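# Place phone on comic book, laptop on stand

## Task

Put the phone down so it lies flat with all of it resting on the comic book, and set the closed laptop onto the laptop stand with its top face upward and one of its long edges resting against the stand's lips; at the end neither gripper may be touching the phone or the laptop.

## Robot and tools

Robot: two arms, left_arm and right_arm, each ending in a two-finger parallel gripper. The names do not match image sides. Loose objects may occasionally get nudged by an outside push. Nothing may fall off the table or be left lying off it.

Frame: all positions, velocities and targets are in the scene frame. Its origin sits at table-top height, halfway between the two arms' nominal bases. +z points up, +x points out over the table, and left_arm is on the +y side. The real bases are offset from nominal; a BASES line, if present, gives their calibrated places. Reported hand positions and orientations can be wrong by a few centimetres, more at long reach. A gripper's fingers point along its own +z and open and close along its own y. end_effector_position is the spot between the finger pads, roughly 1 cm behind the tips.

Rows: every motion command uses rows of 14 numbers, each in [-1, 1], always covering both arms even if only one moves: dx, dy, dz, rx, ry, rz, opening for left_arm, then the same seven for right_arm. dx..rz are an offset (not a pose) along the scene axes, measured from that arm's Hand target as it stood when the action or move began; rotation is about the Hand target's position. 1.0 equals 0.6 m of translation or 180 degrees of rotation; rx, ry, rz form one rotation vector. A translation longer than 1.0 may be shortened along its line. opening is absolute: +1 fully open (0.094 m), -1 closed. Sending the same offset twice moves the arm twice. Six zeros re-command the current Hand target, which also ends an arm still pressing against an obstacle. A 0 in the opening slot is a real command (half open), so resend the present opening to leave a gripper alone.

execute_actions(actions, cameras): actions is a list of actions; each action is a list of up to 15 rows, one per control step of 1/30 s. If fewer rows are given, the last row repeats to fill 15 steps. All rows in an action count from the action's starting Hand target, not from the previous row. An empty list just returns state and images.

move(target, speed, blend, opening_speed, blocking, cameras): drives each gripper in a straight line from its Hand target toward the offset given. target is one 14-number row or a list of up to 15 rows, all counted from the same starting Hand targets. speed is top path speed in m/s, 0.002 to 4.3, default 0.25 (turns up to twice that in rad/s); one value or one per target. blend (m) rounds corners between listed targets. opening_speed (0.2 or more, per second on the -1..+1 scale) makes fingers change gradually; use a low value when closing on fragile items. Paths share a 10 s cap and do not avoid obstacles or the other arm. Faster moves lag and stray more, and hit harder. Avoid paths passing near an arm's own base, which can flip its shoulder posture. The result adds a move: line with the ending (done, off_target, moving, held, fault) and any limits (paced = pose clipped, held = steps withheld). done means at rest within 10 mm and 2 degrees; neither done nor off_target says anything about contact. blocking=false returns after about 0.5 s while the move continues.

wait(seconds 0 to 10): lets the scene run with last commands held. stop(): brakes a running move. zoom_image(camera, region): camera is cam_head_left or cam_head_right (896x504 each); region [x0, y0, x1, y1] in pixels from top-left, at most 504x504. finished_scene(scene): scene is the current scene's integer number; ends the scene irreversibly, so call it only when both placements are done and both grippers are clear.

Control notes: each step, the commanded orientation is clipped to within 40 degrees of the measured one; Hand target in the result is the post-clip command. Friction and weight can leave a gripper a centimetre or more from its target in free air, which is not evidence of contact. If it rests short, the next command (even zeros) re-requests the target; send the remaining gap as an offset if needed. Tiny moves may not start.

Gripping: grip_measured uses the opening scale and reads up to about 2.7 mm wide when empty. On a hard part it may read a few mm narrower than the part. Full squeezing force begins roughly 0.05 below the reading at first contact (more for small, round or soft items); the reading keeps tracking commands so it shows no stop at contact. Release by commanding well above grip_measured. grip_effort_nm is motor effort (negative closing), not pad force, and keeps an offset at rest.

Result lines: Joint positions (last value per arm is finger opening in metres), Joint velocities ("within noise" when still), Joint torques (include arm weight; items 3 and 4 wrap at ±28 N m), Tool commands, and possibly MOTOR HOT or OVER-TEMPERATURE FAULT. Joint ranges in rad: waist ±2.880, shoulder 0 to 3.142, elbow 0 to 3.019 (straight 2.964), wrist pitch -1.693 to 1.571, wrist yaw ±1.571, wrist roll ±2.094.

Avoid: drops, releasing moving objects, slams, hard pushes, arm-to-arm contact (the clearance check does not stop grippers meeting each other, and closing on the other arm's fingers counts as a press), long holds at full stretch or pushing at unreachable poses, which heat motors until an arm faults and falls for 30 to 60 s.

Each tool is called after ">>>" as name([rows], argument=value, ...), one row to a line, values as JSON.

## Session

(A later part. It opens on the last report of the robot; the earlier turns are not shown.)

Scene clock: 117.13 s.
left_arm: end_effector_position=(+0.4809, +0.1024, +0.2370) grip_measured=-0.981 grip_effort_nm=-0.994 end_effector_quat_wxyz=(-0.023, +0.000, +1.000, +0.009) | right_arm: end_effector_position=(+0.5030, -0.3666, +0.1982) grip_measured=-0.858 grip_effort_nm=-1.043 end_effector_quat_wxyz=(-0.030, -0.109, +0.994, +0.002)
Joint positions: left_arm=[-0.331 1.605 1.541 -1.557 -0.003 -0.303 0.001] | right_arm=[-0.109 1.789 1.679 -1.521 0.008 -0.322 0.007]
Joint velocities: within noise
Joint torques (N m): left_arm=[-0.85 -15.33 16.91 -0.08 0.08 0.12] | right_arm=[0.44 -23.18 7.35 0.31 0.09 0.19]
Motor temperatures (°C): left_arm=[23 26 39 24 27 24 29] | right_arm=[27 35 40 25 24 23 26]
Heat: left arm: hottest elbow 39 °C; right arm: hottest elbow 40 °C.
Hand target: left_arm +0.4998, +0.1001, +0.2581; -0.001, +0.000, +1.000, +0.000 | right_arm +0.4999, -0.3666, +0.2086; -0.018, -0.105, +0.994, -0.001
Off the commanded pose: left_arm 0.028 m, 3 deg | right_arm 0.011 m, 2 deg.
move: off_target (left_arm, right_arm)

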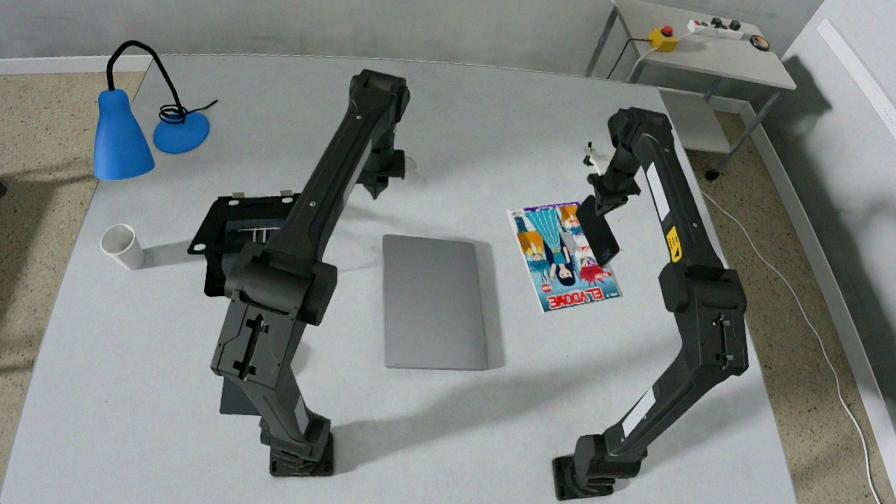

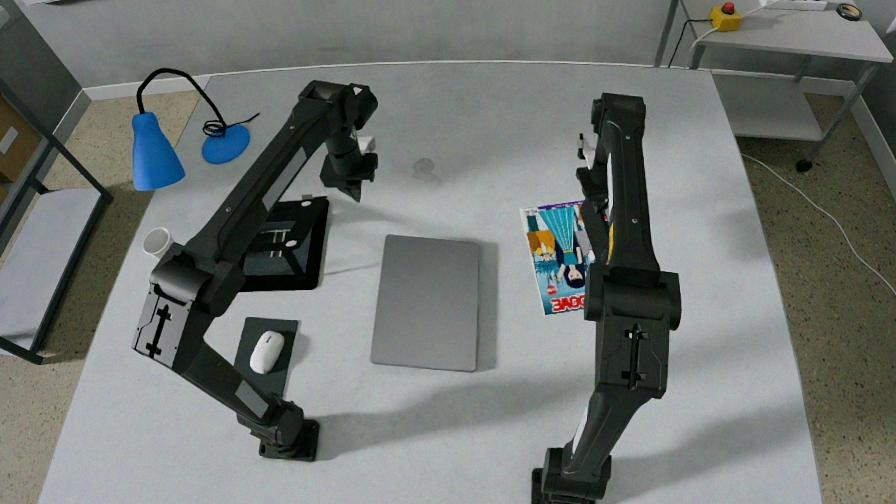

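>>> move(target=[0,0,0,0,0,0,-1,0.02,0,0,0.38,0.081,0,-1], speed=0.25)

>>> zoom_image(camera="cam_head_left", region=[480, 130, 680, 330])

>>> zoom_image(camera="cam_head_right", region=[480, 130, 680, 330])

Scene clock: 124.00 s.
left_arm: end_effector_position=(+0.4809, +0.1024, +0.2370) grip_measured=-0.981 grip_effort_nm=-0.989 end_effector_quat_wxyz=(-0.023, +0.000, +1.000, +0.009) | right_arm: end_effector_position=(+0.5144, -0.3618, +0.2162) grip_measured=-0.860 grip_effort_nm=-1.038 end_effector_quat_wxyz=(+0.087, -0.021, +0.869, +0.486)
Joint positions: left_arm=[-0.331 1.605 1.541 -1.557 -0.003 -0.303 0.001] | right_arm=[-0.368 1.908 1.666 -1.667 -0.997 -0.597 0.007]
Joint velocities: within noise
Joint torques (N m): left_arm=[-0.56 -15.68 16.73 0.08 0.1 0.08] | right_arm=[-0.32 -19.9 7.16 -0.87 -0.81 0.09]
Motor temperatures (°C): left_arm=[23 26 40 24 27 24 29] | right_arm=[27 35 39 25 24 23 26]
Heat: left arm: hottest elbow 40 °C; right arm: hottest elbow 39 °C.
Hand target: left_arm +0.4998, +0.1001, +0.2581; -0.001, +0.000, +1.000, +0.000 | right_arm +0.5120, -0.3665, +0.2086; -0.074, -0.097, +0.813, +0.569
Off the commanded pose: left_arm 0.028 m, 3 deg | right_arm 0.009 m, 23 deg.
joint sent to its limit (right arm) — joint 4 (wrist pitch), lower limit. The joint targets are off in orientation, not in position.
move: off_target (left_arm, right_arm)

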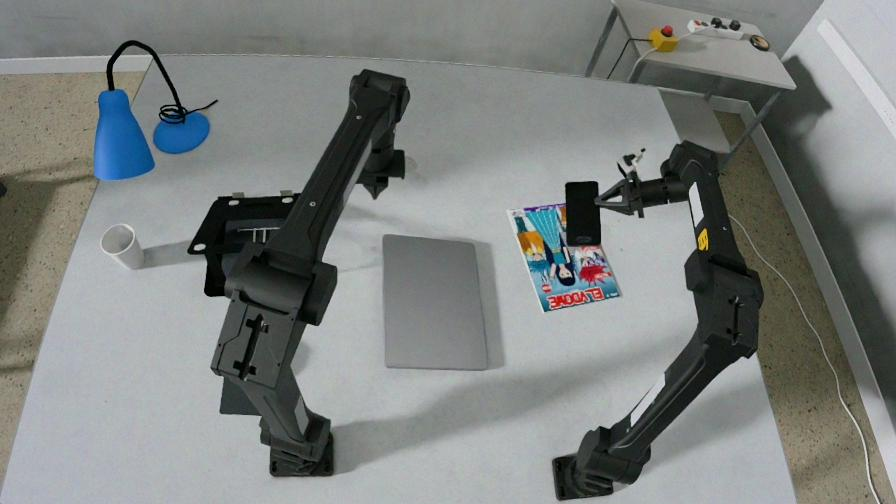

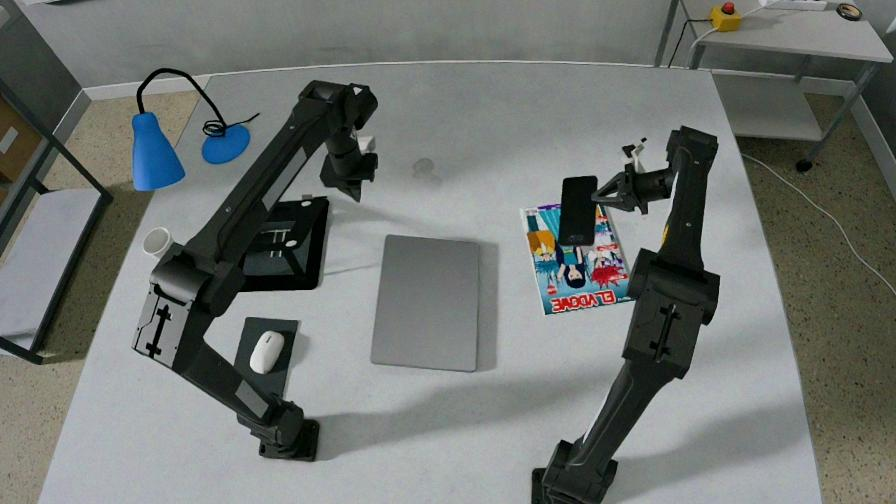

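Scaled by 2.520.

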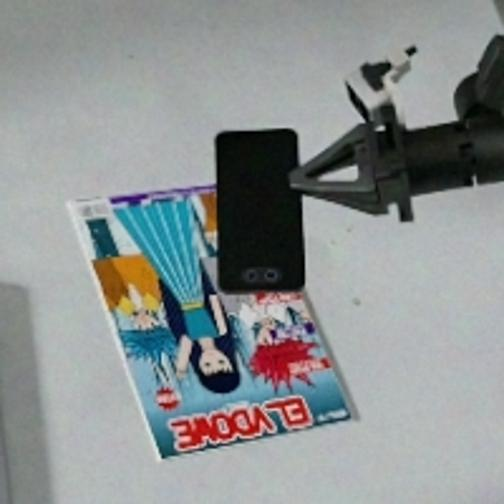

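Scaled by 2.520.

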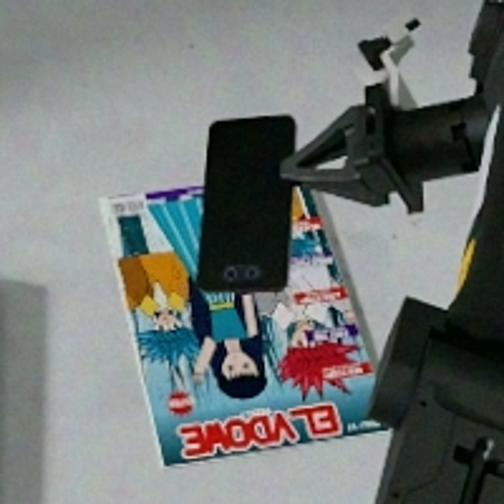

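>>> move(target=[0,0,0,0,0,0,-1,0,-0.05,-0.2,-0.033,0,0,-1], speed=0.2)

>>> zoom_image(camera="cam_head_left", region=[480, 130, 680, 330])

>>> zoom_image(camera="cam_head_right", region=[480, 130, 680, 330])

Scene clock: 136.93 s.
left_arm: end_effector_position=(+0.4809, +0.1024, +0.2370) grip_measured=-0.981 grip_effort_nm=-0.994 end_effector_quat_wxyz=(-0.023, +0.000, +1.000, +0.009) | right_arm: end_effector_position=(+0.5026, -0.3866, +0.0815) grip_measured=-0.860 grip_effort_nm=-1.038 end_effector_quat_wxyz=(-0.002, -0.048, +0.882, +0.469)
Joint positions: left_arm=[-0.331 1.605 1.541 -1.557 -0.003 -0.303 0.001] | right_arm=[-0.391 2.137 1.666 -1.667 -0.845 -0.756 0.007]
Joint velocities: within noise
Joint torques (N m): left_arm=[-0.62 -14.1 16.94 -0.18 0.1 0.1] | right_arm=[-0.26 -23.47 9.54 -1.25 -0.53 0.06]
Motor temperatures (°C): left_arm=[23 27 40 24 27 24 29] | right_arm=[27 36 37 25 24 23 27]
Heat: left arm: hottest elbow 40 °C; right arm: hottest elbow 37 °C.
Hand target: left_arm +0.4998, +0.1001, +0.2581; -0.001, +0.000, +1.000, +0.000 | right_arm +0.5120, -0.3965, +0.0886; -0.079, -0.093, +0.842, +0.526
Off the commanded pose: left_arm 0.028 m, 3 deg | right_arm 0.015 m, 13 deg.
joint sent to its limit (right arm) — joint 4 (wrist pitch), lower limit. The joint targets are off in orientation, not in position.
move: off_target (left_arm, right_arm)

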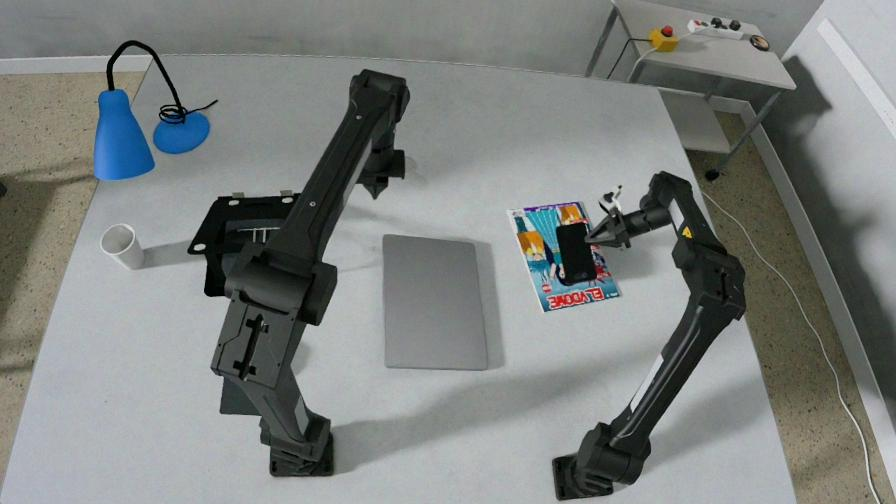

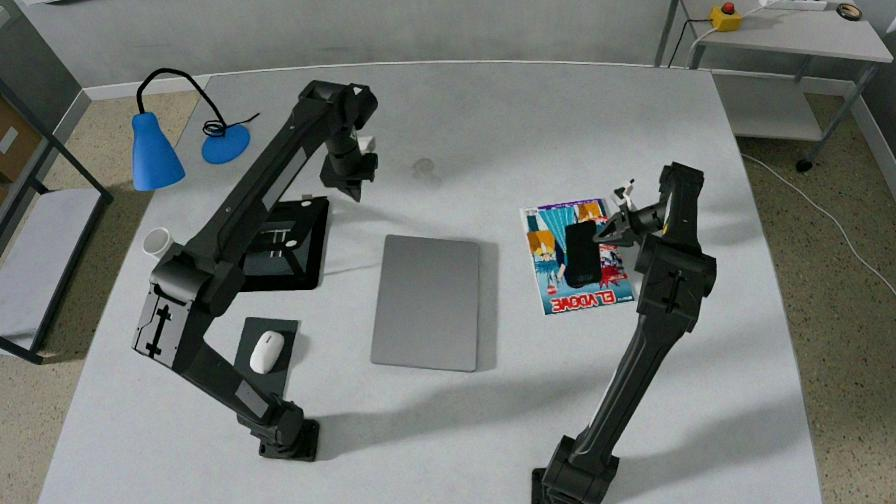

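Scaled by 2.520.

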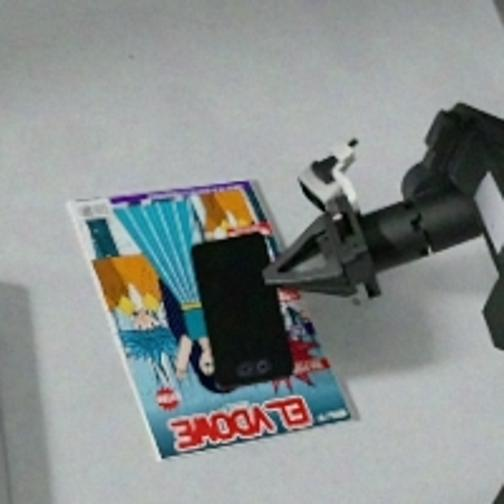

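Scaled by 2.520.

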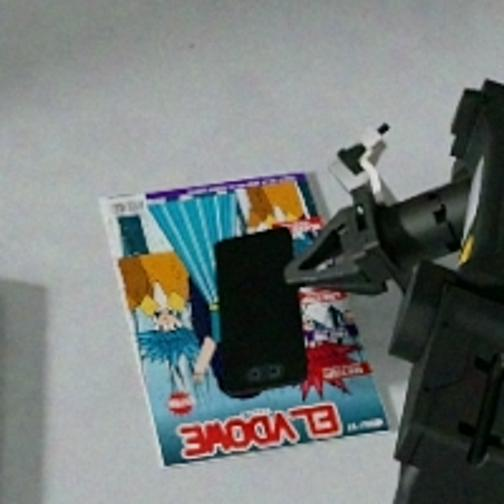

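>>> move(target=[0,0,0,0,0,0,-1,0.025,0,-0.075,0,0,0,-1], speed=0.08)

>>> zoom_image(camera="cam_head_left", region=[480, 130, 680, 330])

Scene clock: 140.90 s.
left_arm: end_effector_position=(+0.4809, +0.1024, +0.2370) grip_measured=-0.981 grip_effort_nm=-0.989 end_effector_quat_wxyz=(-0.023, +0.000, +1.000, +0.009) | right_arm: end_effector_position=(+0.5125, -0.3909, +0.0425) grip_measured=-0.860 grip_effort_nm=-1.038 end_effector_quat_wxyz=(-0.016, -0.050, +0.877, +0.478)
Joint positions: left_arm=[-0.331 1.605 1.541 -1.557 -0.003 -0.303 0.001] | right_arm=[-0.391 2.239 1.719 -1.668 -0.843 -0.783 0.007]
Joint velocities: within noise
Joint torques (N m): left_arm=[-0.97 -15.44 17.02 -0.43 0.05 0.13] | right_arm=[0.38 -22.36 10.26 -1.25 -0.45 0.03]
Motor temperatures (°C): left_arm=[23 27 40 24 27 24 29] | right_arm=[27 36 38 25 24 23 27]
Heat: left arm: hottest elbow 40 °C; right arm: hottest elbow 38 °C.
Hand target: left_arm +0.4998, +0.1001, +0.2581; -0.001, +0.000, +1.000, +0.000 | right_arm +0.5269, -0.3965, +0.0435; -0.080, -0.093, +0.842, +0.526
Off the commanded pose: left_arm 0.028 m, 3 deg | right_arm 0.016 m, 11 deg.
joint sent to its limit (right arm) — joint 4 (wrist pitch), lower limit. The joint targets are off in orientation, not in position.
move: off_target (left_arm, right_arm)

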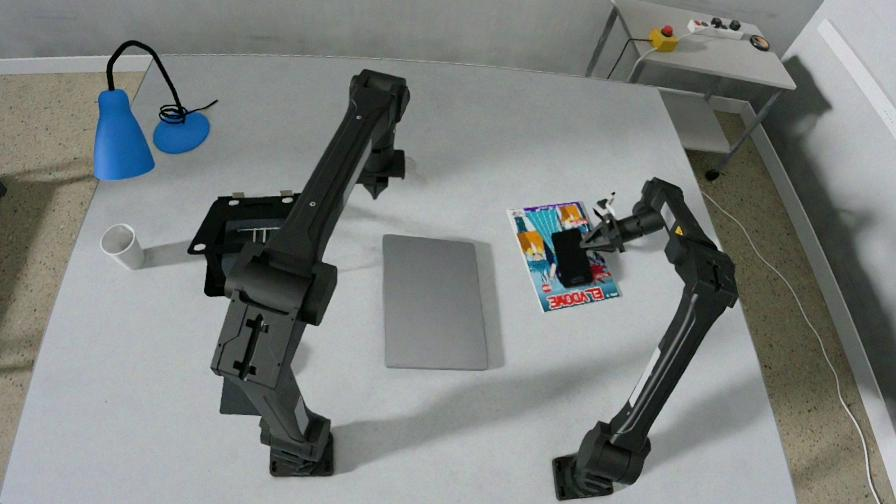

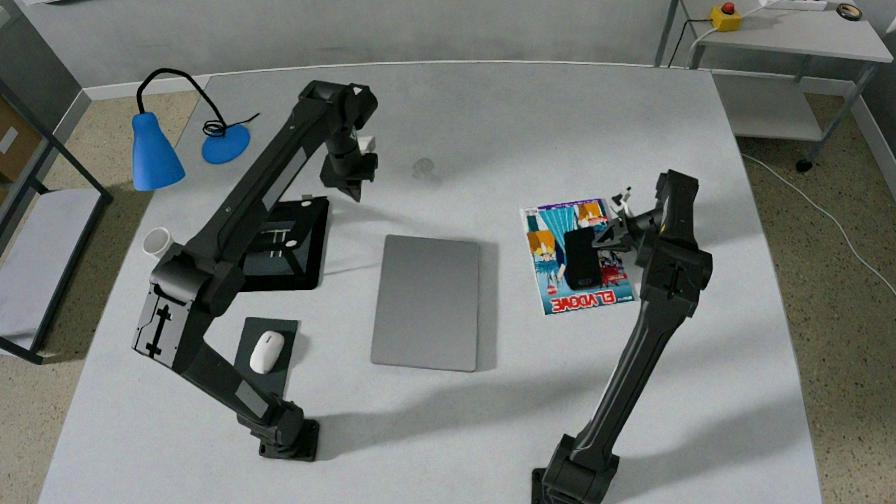

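Scaled by 2.520.

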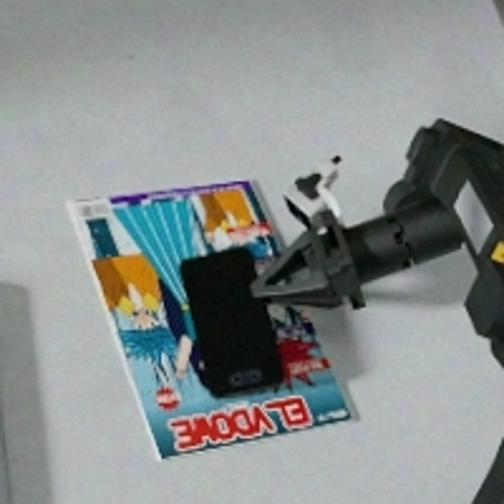

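>>> move(target=[0,0,0,0,0,0,-1,0,0,-0.03,0,0,0,-1], speed=0.05)

>>> zoom_image(camera="cam_head_left", region=[480, 130, 680, 330])

>>> zoom_image(camera="cam_head_right", region=[540, 170, 680, 310])

Scene clock: 146.23 s.
left_arm: end_effector_position=(+0.4809, +0.1024, +0.2370) grip_measured=-0.981 grip_effort_nm=-0.989 end_effector_quat_wxyz=(-0.023, +0.000, +1.000, +0.009) | right_arm: end_effector_position=(+0.5146, -0.3915, +0.0378) grip_measured=-0.860 grip_effort_nm=-1.038 end_effector_quat_wxyz=(-0.018, -0.054, +0.875, +0.482)
Joint positions: left_arm=[-0.331 1.605 1.541 -1.557 -0.003 -0.303 0.001] | right_arm=[-0.391 2.259 1.736 -1.681 -0.844 -0.801 0.007]
Joint velocities: within noise
Joint torques (N m): left_arm=[-1.55 -15.03 17.01 -0.06 0.09 0.1] | right_arm=[0.5 -21.3 9.83 -0.73 -0.28 -0.03]
Motor temperatures (°C): left_arm=[23 27 41 24 27 24 29] | right_arm=[27 36 38 25 24 23 27]
Heat: left arm: hottest elbow 41 °C; right arm: hottest elbow 38 °C.
Hand target: left_arm +0.4998, +0.1001, +0.2581; -0.001, +0.000, +1.000, +0.000 | right_arm +0.5269, -0.3965, +0.0257; -0.079, -0.093, +0.842, +0.526
Off the commanded pose: left_arm 0.028 m, 3 deg | right_arm 0.018 m, 10 deg.
joint sent to its limit (right arm) — joint 4 (wrist pitch), lower limit. The joint targets are off in orientation, not in position.
move: off_target (left_arm, right_arm)

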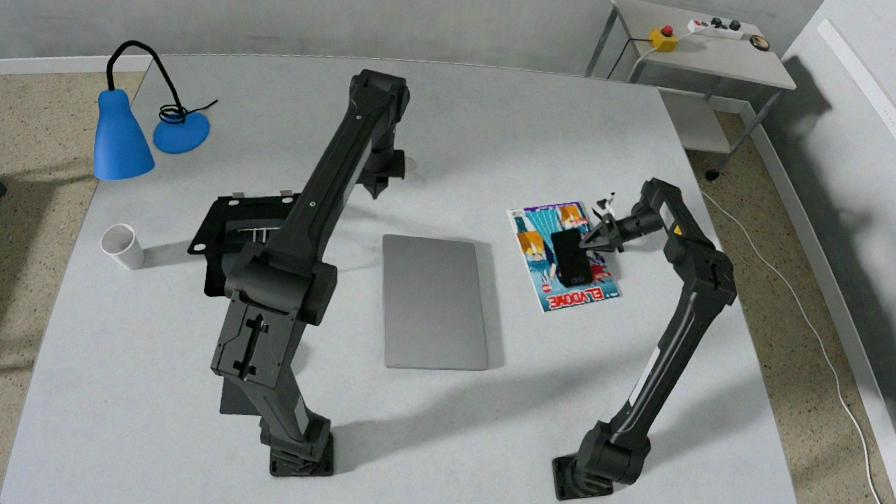

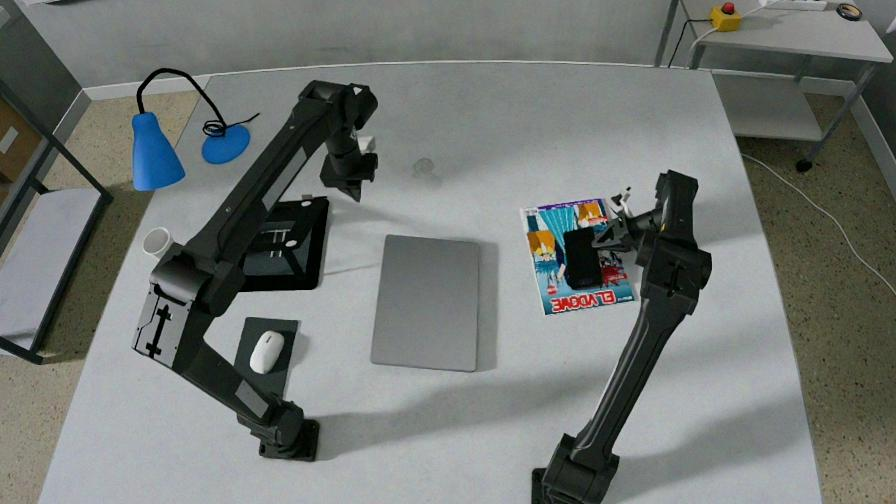

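Scaled by 2.520.

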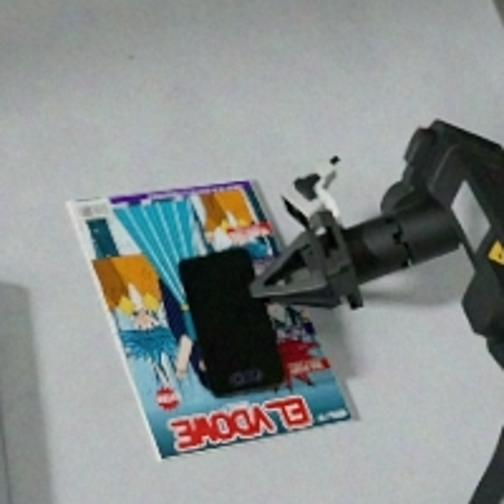

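Scaled by 3.600.

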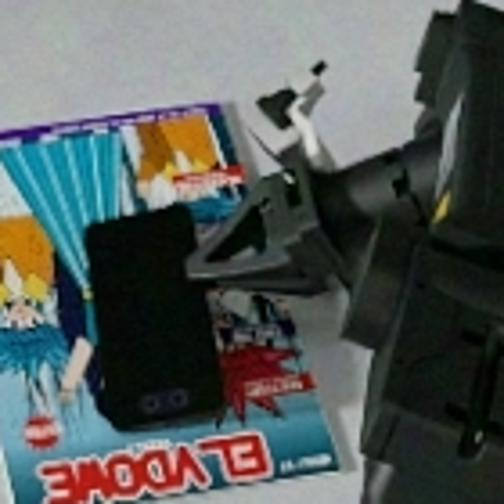

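>>> move([
  [0,0,0,0,0,0,-1,0,0,0.01,0,0,0,-0.6],
  [0,0,0,0,0,0,-1,0.0,-0.12,0.06,0,0,0,-0.6],
  [0,0,0,0,0,0,-1,0.0,-0.2,0.25,0,0,0,-0.6],
], speed=0.1, opening_speed=0.2)

>>> zoom_image(camera="cam_head_left", region=[480, 130, 680, 330])

>>> zoom_image(camera="cam_head_right", region=[500, 170, 680, 350])

Scene clock: 154.97 s.
left_arm: end_effector_position=(+0.4809, +0.1024, +0.2370) grip_measured=-0.981 grip_effort_nm=-0.989 end_effector_quat_wxyz=(-0.023, +0.000, +1.000, +0.009) | right_arm: end_effector_position=(+0.5157, -0.5023, +0.1524) grip_measured=-0.601 grip_effort_nm=0.061 end_effector_quat_wxyz=(+0.090, +0.013, +0.906, +0.414)
Joint positions: left_arm=[-0.331 1.605 1.541 -1.557 -0.003 -0.303 0.001] | right_arm=[-0.563 2.075 1.816 -1.681 -0.814 -0.69 0.019]
Joint velocities: within noise
Joint torques (N m): left_arm=[-1.67 -14.97 16.79 0.06 0.06 0.04] | right_arm=[-0.32 -24.12 11.48 -0.44 -0.47 0.2]
Motor temperatures (°C): left_arm=[23 27 41 24 27 24 29] | right_arm=[27 36 38 25 24 23 27]
Heat: left arm: hottest elbow 41 °C; right arm: hottest elbow 38 °C.
Hand target: left_arm +0.4998, +0.1001, +0.2581; -0.001, +0.000, +1.000, +0.000 | right_arm +0.5269, -0.5166, +0.1756; -0.079, -0.093, +0.842, +0.526
Off the commanded pose: left_arm 0.028 m, 3 deg | right_arm 0.029 m, 27 deg.
joint sent to its limit (right arm) — joint 4 (wrist pitch), lower limit. The joint targets are off in orientation, not in position.
move: off_target (left_arm, right_arm)

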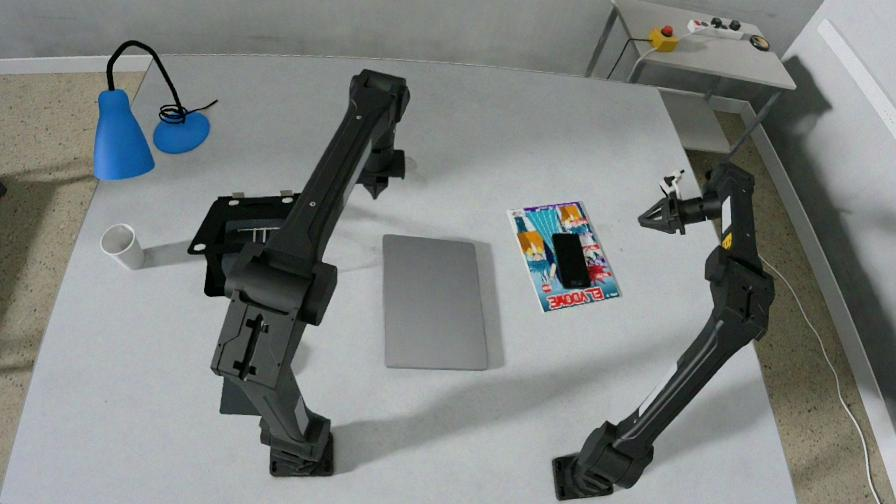

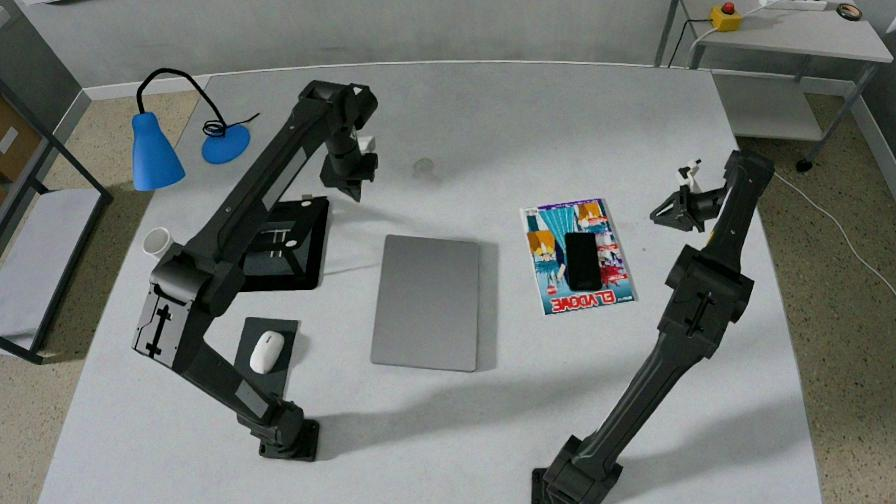

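Scaled by 2.520.

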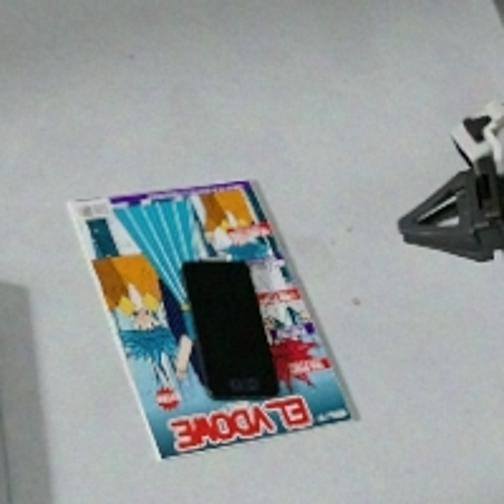

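Scaled by 2.800.

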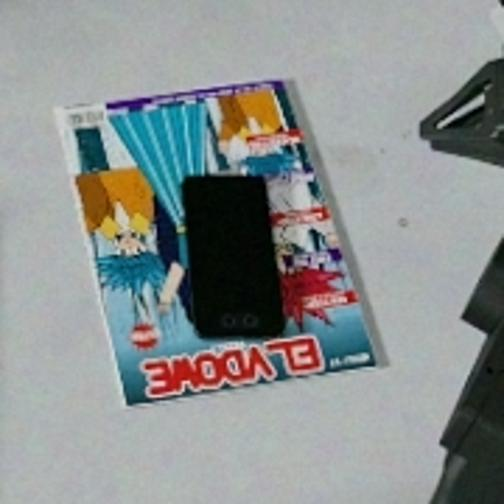

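>>> move([
  [-0.333,0.417,0.07,0,0,0,-1,-0.2,0.25,0.05,-0.353,-0.053,-0.062,-1],
  [-0.333,0.417,0.07,0,0,0,-1,-0.45,0.53,-0.09,-0.353,-0.053,-0.062,-1],
], speed=0.35)

>>> move(target=[0,0,0,0,0,0,-1,0,0,-0.155,0,0,0,-1], speed=0.08)

>>> zoom_image(camera="cam_head_left", region=[360, 200, 600, 440])

>>> zoom_image(camera="cam_head_right", region=[360, 200, 600, 440])

Scene clock: 177.93 s.
left_arm: end_effector_position=(+0.3072, +0.3487, +0.3020) grip_measured=-0.981 grip_effort_nm=-0.989 end_effector_quat_wxyz=(+0.013, +0.003, +1.000, +0.007) | right_arm: end_effector_position=(+0.2603, -0.2011, +0.1219) grip_measured=-0.991 grip_effort_nm=-0.496 end_effector_quat_wxyz=(-0.007, +0.002, +1.000, +0.000)
Joint positions: left_arm=[0.337 1.099 1.228 -1.671 -0.003 0.372 0.001] | right_arm=[0.352 1.226 0.844 -1.203 -0.005 0.361 0]
Joint velocities: within noise
Joint torques (N m): left_arm=[-0.44 -8.41 9.35 -0.14 0.16 0.08] | right_arm=[1.32 -10.64 6.76 0.47 0.13 0.21]
Motor temperatures (°C): left_arm=[23 27 41 24 27 24 29] | right_arm=[27 36 40 25 24 23 26]
Heat: left arm: hottest elbow 41 °C; right arm: hottest elbow 40 °C.
Hand target: left_arm +0.3000, +0.3502, +0.3001; -0.001, +0.000, +1.000, +0.000 | right_arm +0.2569, -0.1985, +0.1216; -0.001, -0.001, +1.000, +0.001
Off the commanded pose: left_arm 0.008 m, 2 deg | right_arm 0.004 m, 1 deg.
joint sent to its limit (left arm) — joint 4 (wrist pitch), lower limit. The joint targets still meet the commanded pose.
move: done

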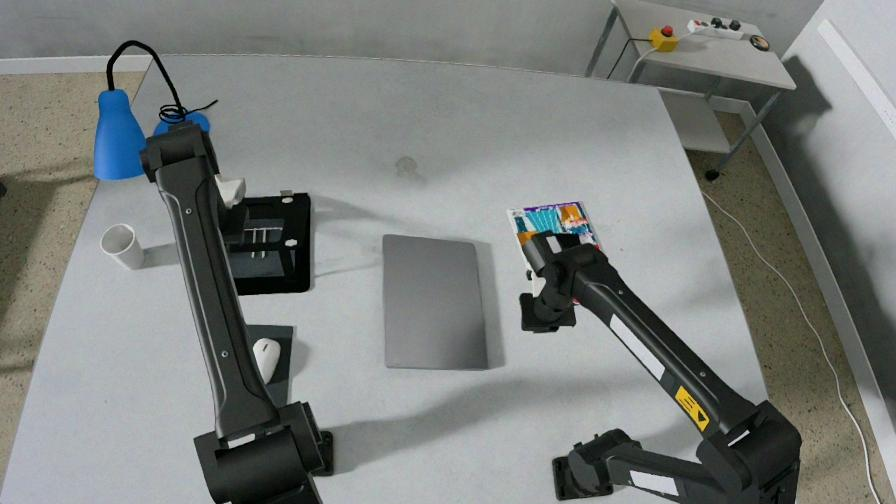

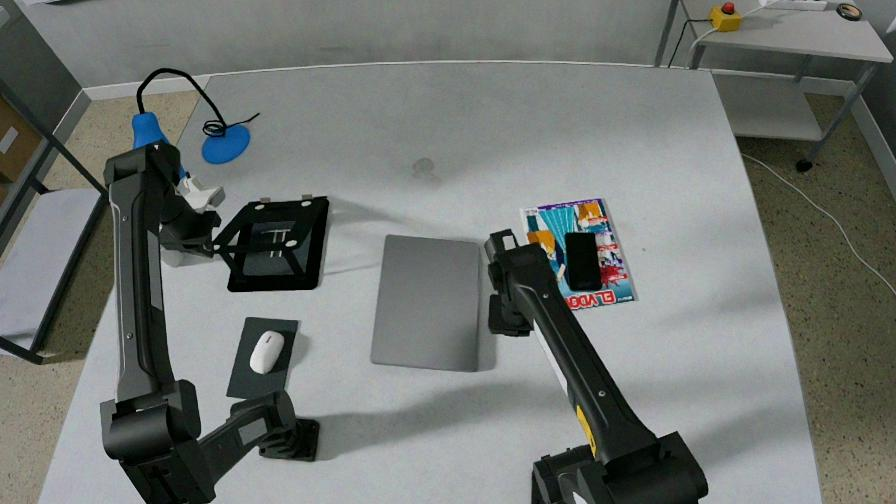

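Scene clock: 179.70 s.
left_arm: end_effector_position=(+0.3072, +0.3487, +0.3020) grip_measured=-0.981 grip_effort_nm=-0.994 end_effector_quat_wxyz=(+0.013, +0.003, +1.000, +0.007) | right_arm: end_effector_position=(+0.2619, -0.2006, +0.0374) grip_measured=-0.991 grip_effort_nm=-0.491 end_effector_quat_wxyz=(+0.007, +0.002, +1.000, +0.005)
Joint positions: left_arm=[0.337 1.099 1.228 -1.671 -0.003 0.372 0.001] | right_arm=[0.352 1.343 0.692 -0.902 -0.004 0.362 0]
Joint velocities: within noise
Joint torques (N m): left_arm=[-0.97 -9.05 9.24 0.01 0.1 0.07] | right_arm=[1.38 -8.53 5.9 0.4 0.13 0.22]
Motor temperatures (°C): left_arm=[23 27 41 24 27 24 29] | right_arm=[27 36 40 25 24 23 26]
Heat: left arm: hottest elbow 41 °C; right arm: hottest elbow 40 °C.
Hand target: left_arm +0.3000, +0.3502, +0.3001; -0.001, +0.000, +1.000, +0.000 | right_arm +0.2568, -0.1986, +0.0286; -0.001, +0.000, +1.000, +0.001
Off the commanded pose: left_arm 0.008 m, 2 deg | right_arm 0.010 m, 1 deg.
joint sent to its limit (left arm) — joint 4 (wrist pitch), lower limit. The joint targets still meet the commanded pose.
move: done

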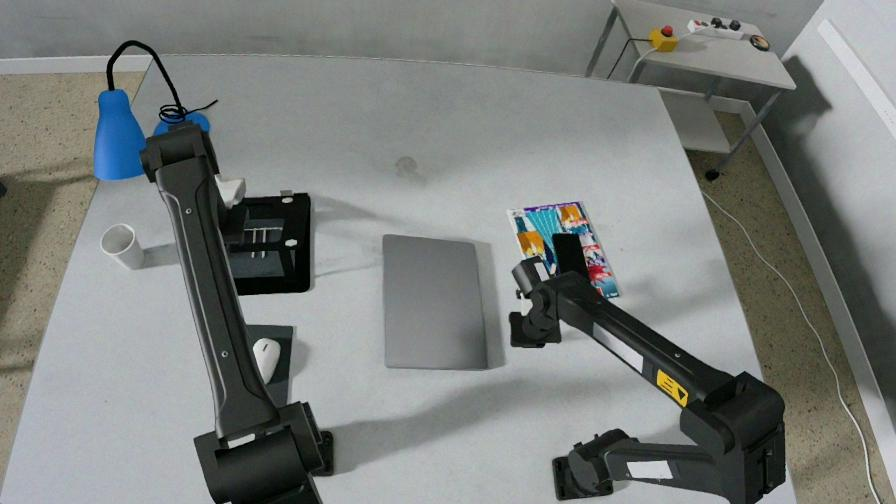

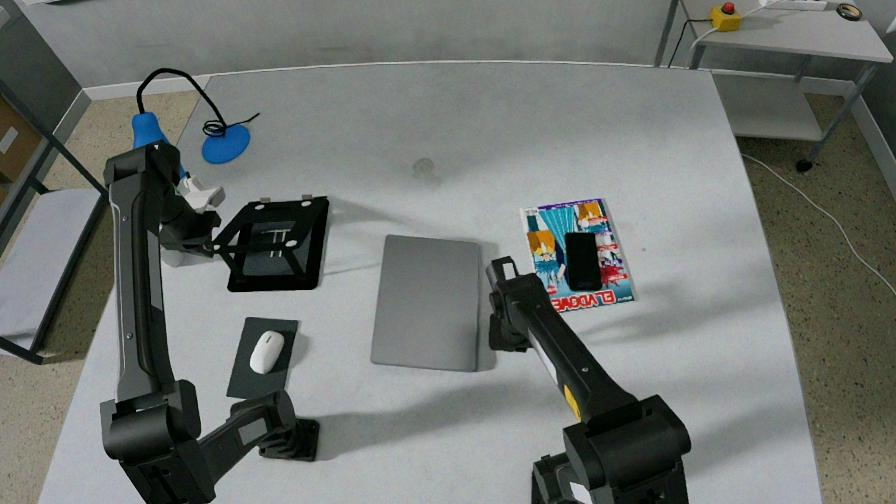

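Scaled by 2.100.

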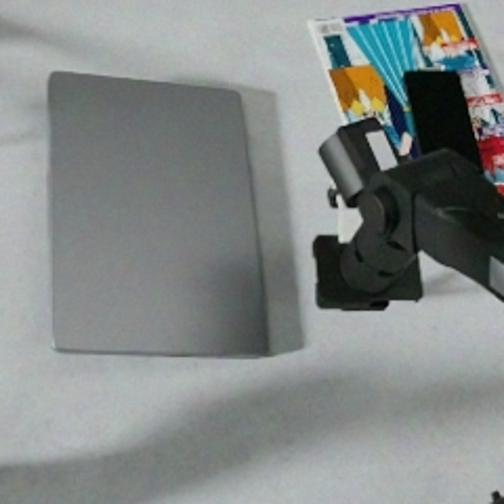

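Scaled by 2.100.

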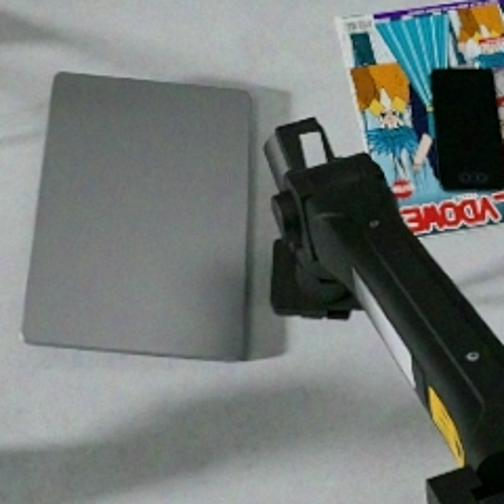

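>>> move([
  [0,0,0,0,0,0,-1,-0.003,0.02,-0.031,0,0,0,-1],
  [0,0,0,0,0,0,-1,-0.01,0.32,-0.031,0,0,0,-1],
  [0,0,0,0,0,0,-1,0.0,0.42,-0.031,0,0,0,-1],
], speed=0.1, blend=0.02)

Scene clock: 188.17 s.
left_arm: end_effector_position=(+0.3072, +0.3487, +0.3020) grip_measured=-0.981 grip_effort_nm=-0.994 end_effector_quat_wxyz=(+0.013, +0.003, +1.000, +0.007) | right_arm: end_effector_position=(+0.2447, +0.0284, +0.0119) grip_measured=-0.991 grip_effort_nm=-0.486 end_effector_quat_wxyz=(-0.007, +0.003, +1.000, -0.010)
Joint positions: left_arm=[0.337 1.099 1.228 -1.671 -0.003 0.372 0.001] | right_arm=[0.886 1.712 1.038 -0.922 0.001 0.897 0]
Joint velocities: within noise
Joint torques (N m): left_arm=[0.56 -7.88 9.33 0.1 0.14 0.11] | right_arm=[1.38 -12.86 10.45 0.49 -0.05 0.22]
Motor temperatures (°C): left_arm=[23 27 39 24 27 24 30] | right_arm=[27 36 39 25 24 23 26]
Heat: left arm: hottest elbow 39 °C; right arm: hottest elbow 39 °C.
Hand target: left_arm +0.3000, +0.3502, +0.3001; -0.001, +0.000, +1.000, +0.000 | right_arm +0.2569, +0.0534, +0.0101; -0.001, +0.000, +1.000, +0.001
Off the commanded pose: left_arm 0.008 m, 2 deg | right_arm 0.028 m, 1 deg.
joint sent to its limit (left arm) — joint 4 (wrist pitch), lower limit. The joint targets still meet the commanded pose.
move: off_target (right_arm); blend cut to 0.0113 m at target 1

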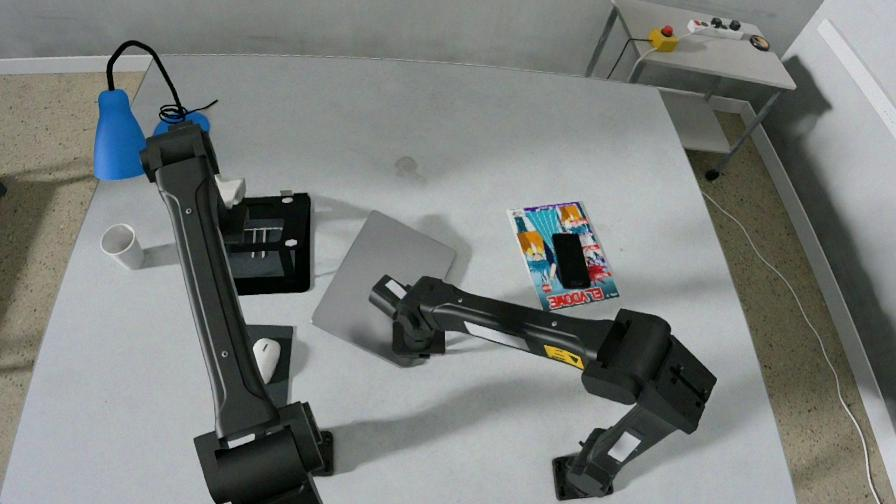

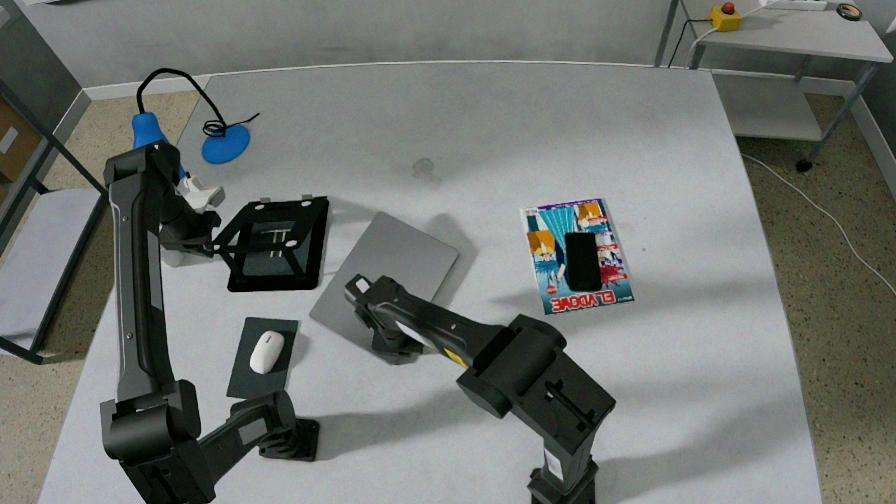

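>>> move([
  [0.367,-0.283,-0.1,0,0,0,-1,-0.12,-0.2,0.05,0,0,0,-1],
  [0.433,-0.275,-0.3,0,0,0,-1,-0.18,-0.58,0.23,0,0,0,-1],
], speed=0.25)

>>> zoom_image(camera="cam_head_left", region=[280, 130, 520, 370])

>>> zoom_image(camera="cam_head_right", region=[280, 130, 520, 370])

Scene clock: 200.77 s.
left_arm: end_effector_position=(+0.5583, +0.1797, +0.1250) grip_measured=-0.981 grip_effort_nm=-0.989 end_effector_quat_wxyz=(-0.002, +0.004, +1.000, -0.001) | right_arm: end_effector_position=(+0.1421, -0.2933, +0.1364) grip_measured=-0.991 grip_effort_nm=-0.486 end_effector_quat_wxyz=(-0.012, -0.003, +1.000, -0.001)
Joint positions: left_arm=[-0.146 1.783 1.476 -1.267 0.003 -0.11 0.001] | right_arm=[0.092 0.781 0.615 -1.428 0.001 0.091 0]
Joint velocities: within noise
Joint torques (N m): left_arm=[-0.03 -18.84 9.21 0.72 -0.12 0.06] | right_arm=[-0.38 -2.84 10.33 -0.23 -0.03 0.08]
Motor temperatures (°C): left_arm=[23 27 38 24 27 24 30] | right_arm=[27 36 38 25 24 23 26]
Heat: left arm: hottest elbow 38 °C; right arm: hottest elbow 38 °C.
Hand target: left_arm +0.5598, +0.1853, +0.1199; -0.001, +0.000, +1.000, +0.000 | right_arm +0.1490, -0.2946, +0.1481; -0.001, +0.000, +1.000, +0.001
Off the commanded pose: left_arm 0.008 m, 0 deg | right_arm 0.014 m, 1 deg.
move: off_target (right_arm)

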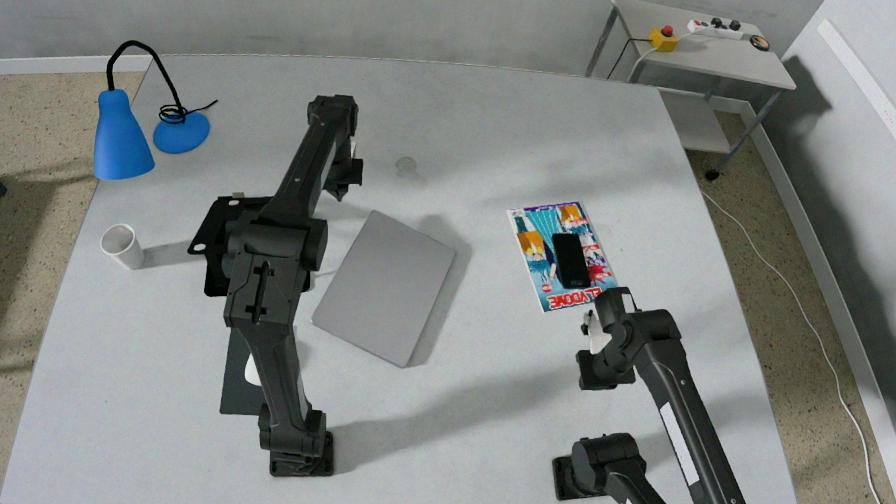

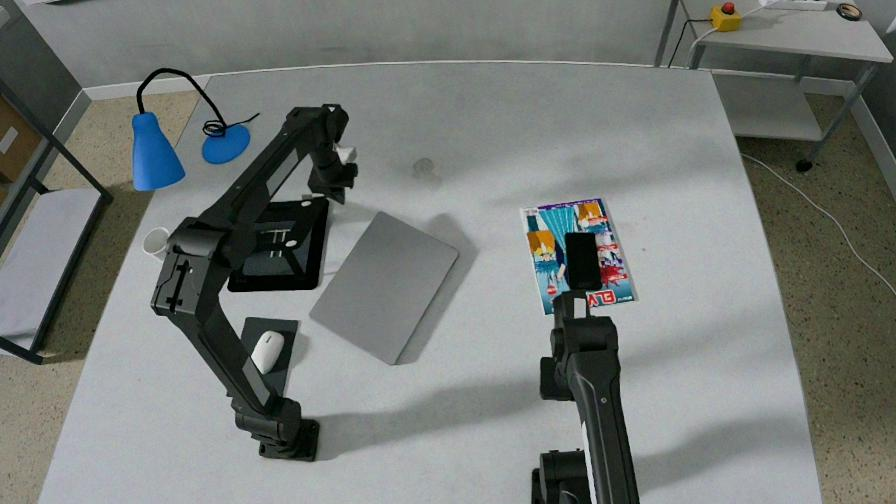

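Scaled by 2.100.

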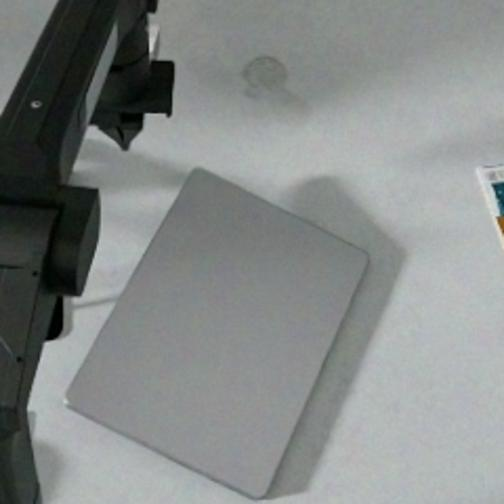

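Scaled by 2.100.

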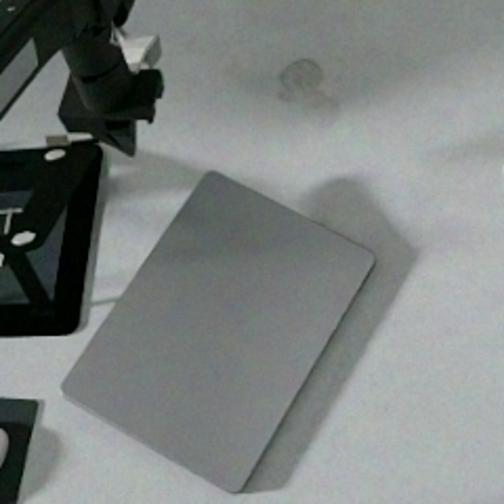

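>>> move([
  [0,0,-0.137,0,0,0,-1,0,0,0,0,0,0,-1],
  [-0.1,-0.175,-0.137,0,0,0,-1,0,0,0,0,0,0,-1],
  [-0.2,-0.242,-0.137,0,0,0,-1,0,0,0,0,0,0,-1],
  [-0.25,-0.258,-0.137,0,0,0,-1,0,0,0,0,0,0,-1],
], speed=0.1)

>>> zoom_image(camera="cam_head_left", region=[280, 130, 520, 370])

Scene clock: 208.50 s.
left_arm: end_effector_position=(+0.4302, +0.0311, +0.0439) grip_measured=-0.981 grip_effort_nm=-0.979 end_effector_quat_wxyz=(+0.016, -0.007, +1.000, -0.006) | right_arm: end_effector_position=(+0.1420, -0.2932, +0.1364) grip_measured=-0.991 grip_effort_nm=-0.486 end_effector_quat_wxyz=(-0.012, -0.003, +1.000, -0.001)
Joint positions: left_arm=[-0.517 1.667 1.081 -0.951 -0.005 -0.501 0.001] | right_arm=[0.092 0.781 0.615 -1.428 0 0.091 0]
Joint velocities: within noise
Joint torques (N m): left_arm=[-2.78 -16.32 5.64 -0.09 0.19 -0.04] | right_arm=[-0.5 -2.9 10.35 -0.21 -0.03 0.09]
Motor temperatures (°C): left_arm=[23 27 37 24 27 24 30] | right_arm=[27 35 39 25 24 23 26]
Heat: left arm: hottest elbow 37 °C; right arm: hottest elbow 39 °C.
Hand target: left_arm +0.4099, +0.0305, +0.0379; -0.001, +0.000, +1.000, +0.000 | right_arm +0.1489, -0.2946, +0.1481; -0.001, +0.000, +1.000, +0.001
Off the commanded pose: left_arm 0.021 m, 2 deg | right_arm 0.014 m, 1 deg.
move: off_target (left_arm, right_arm)

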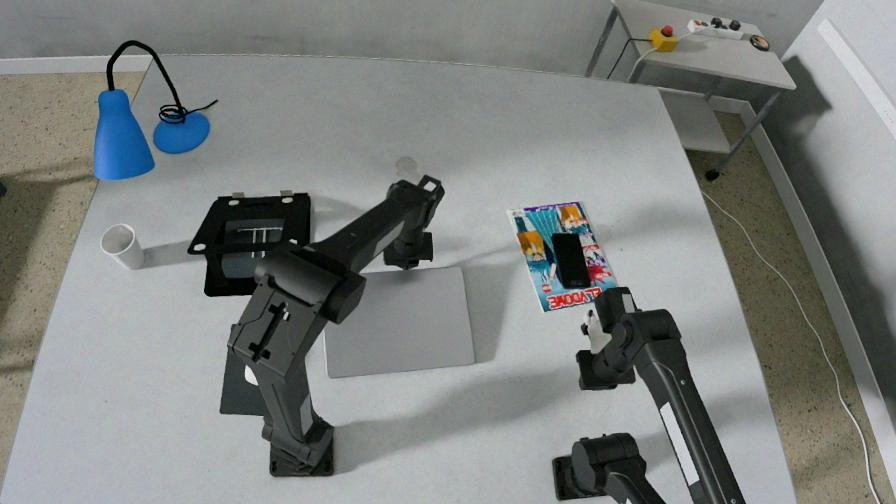

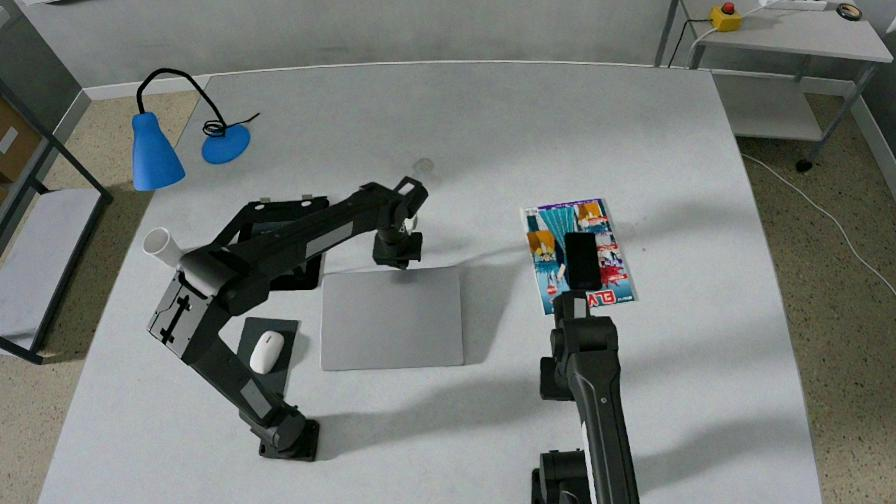

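Scaled by 2.100.

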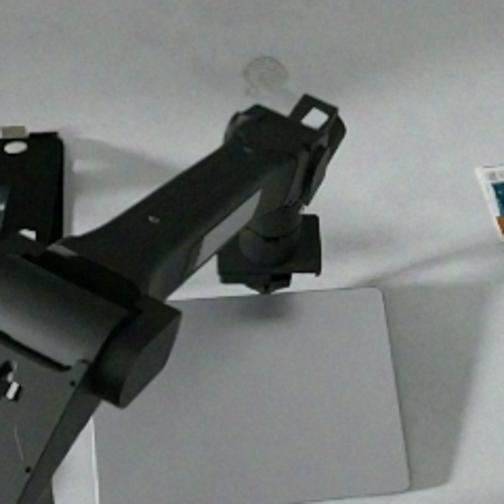

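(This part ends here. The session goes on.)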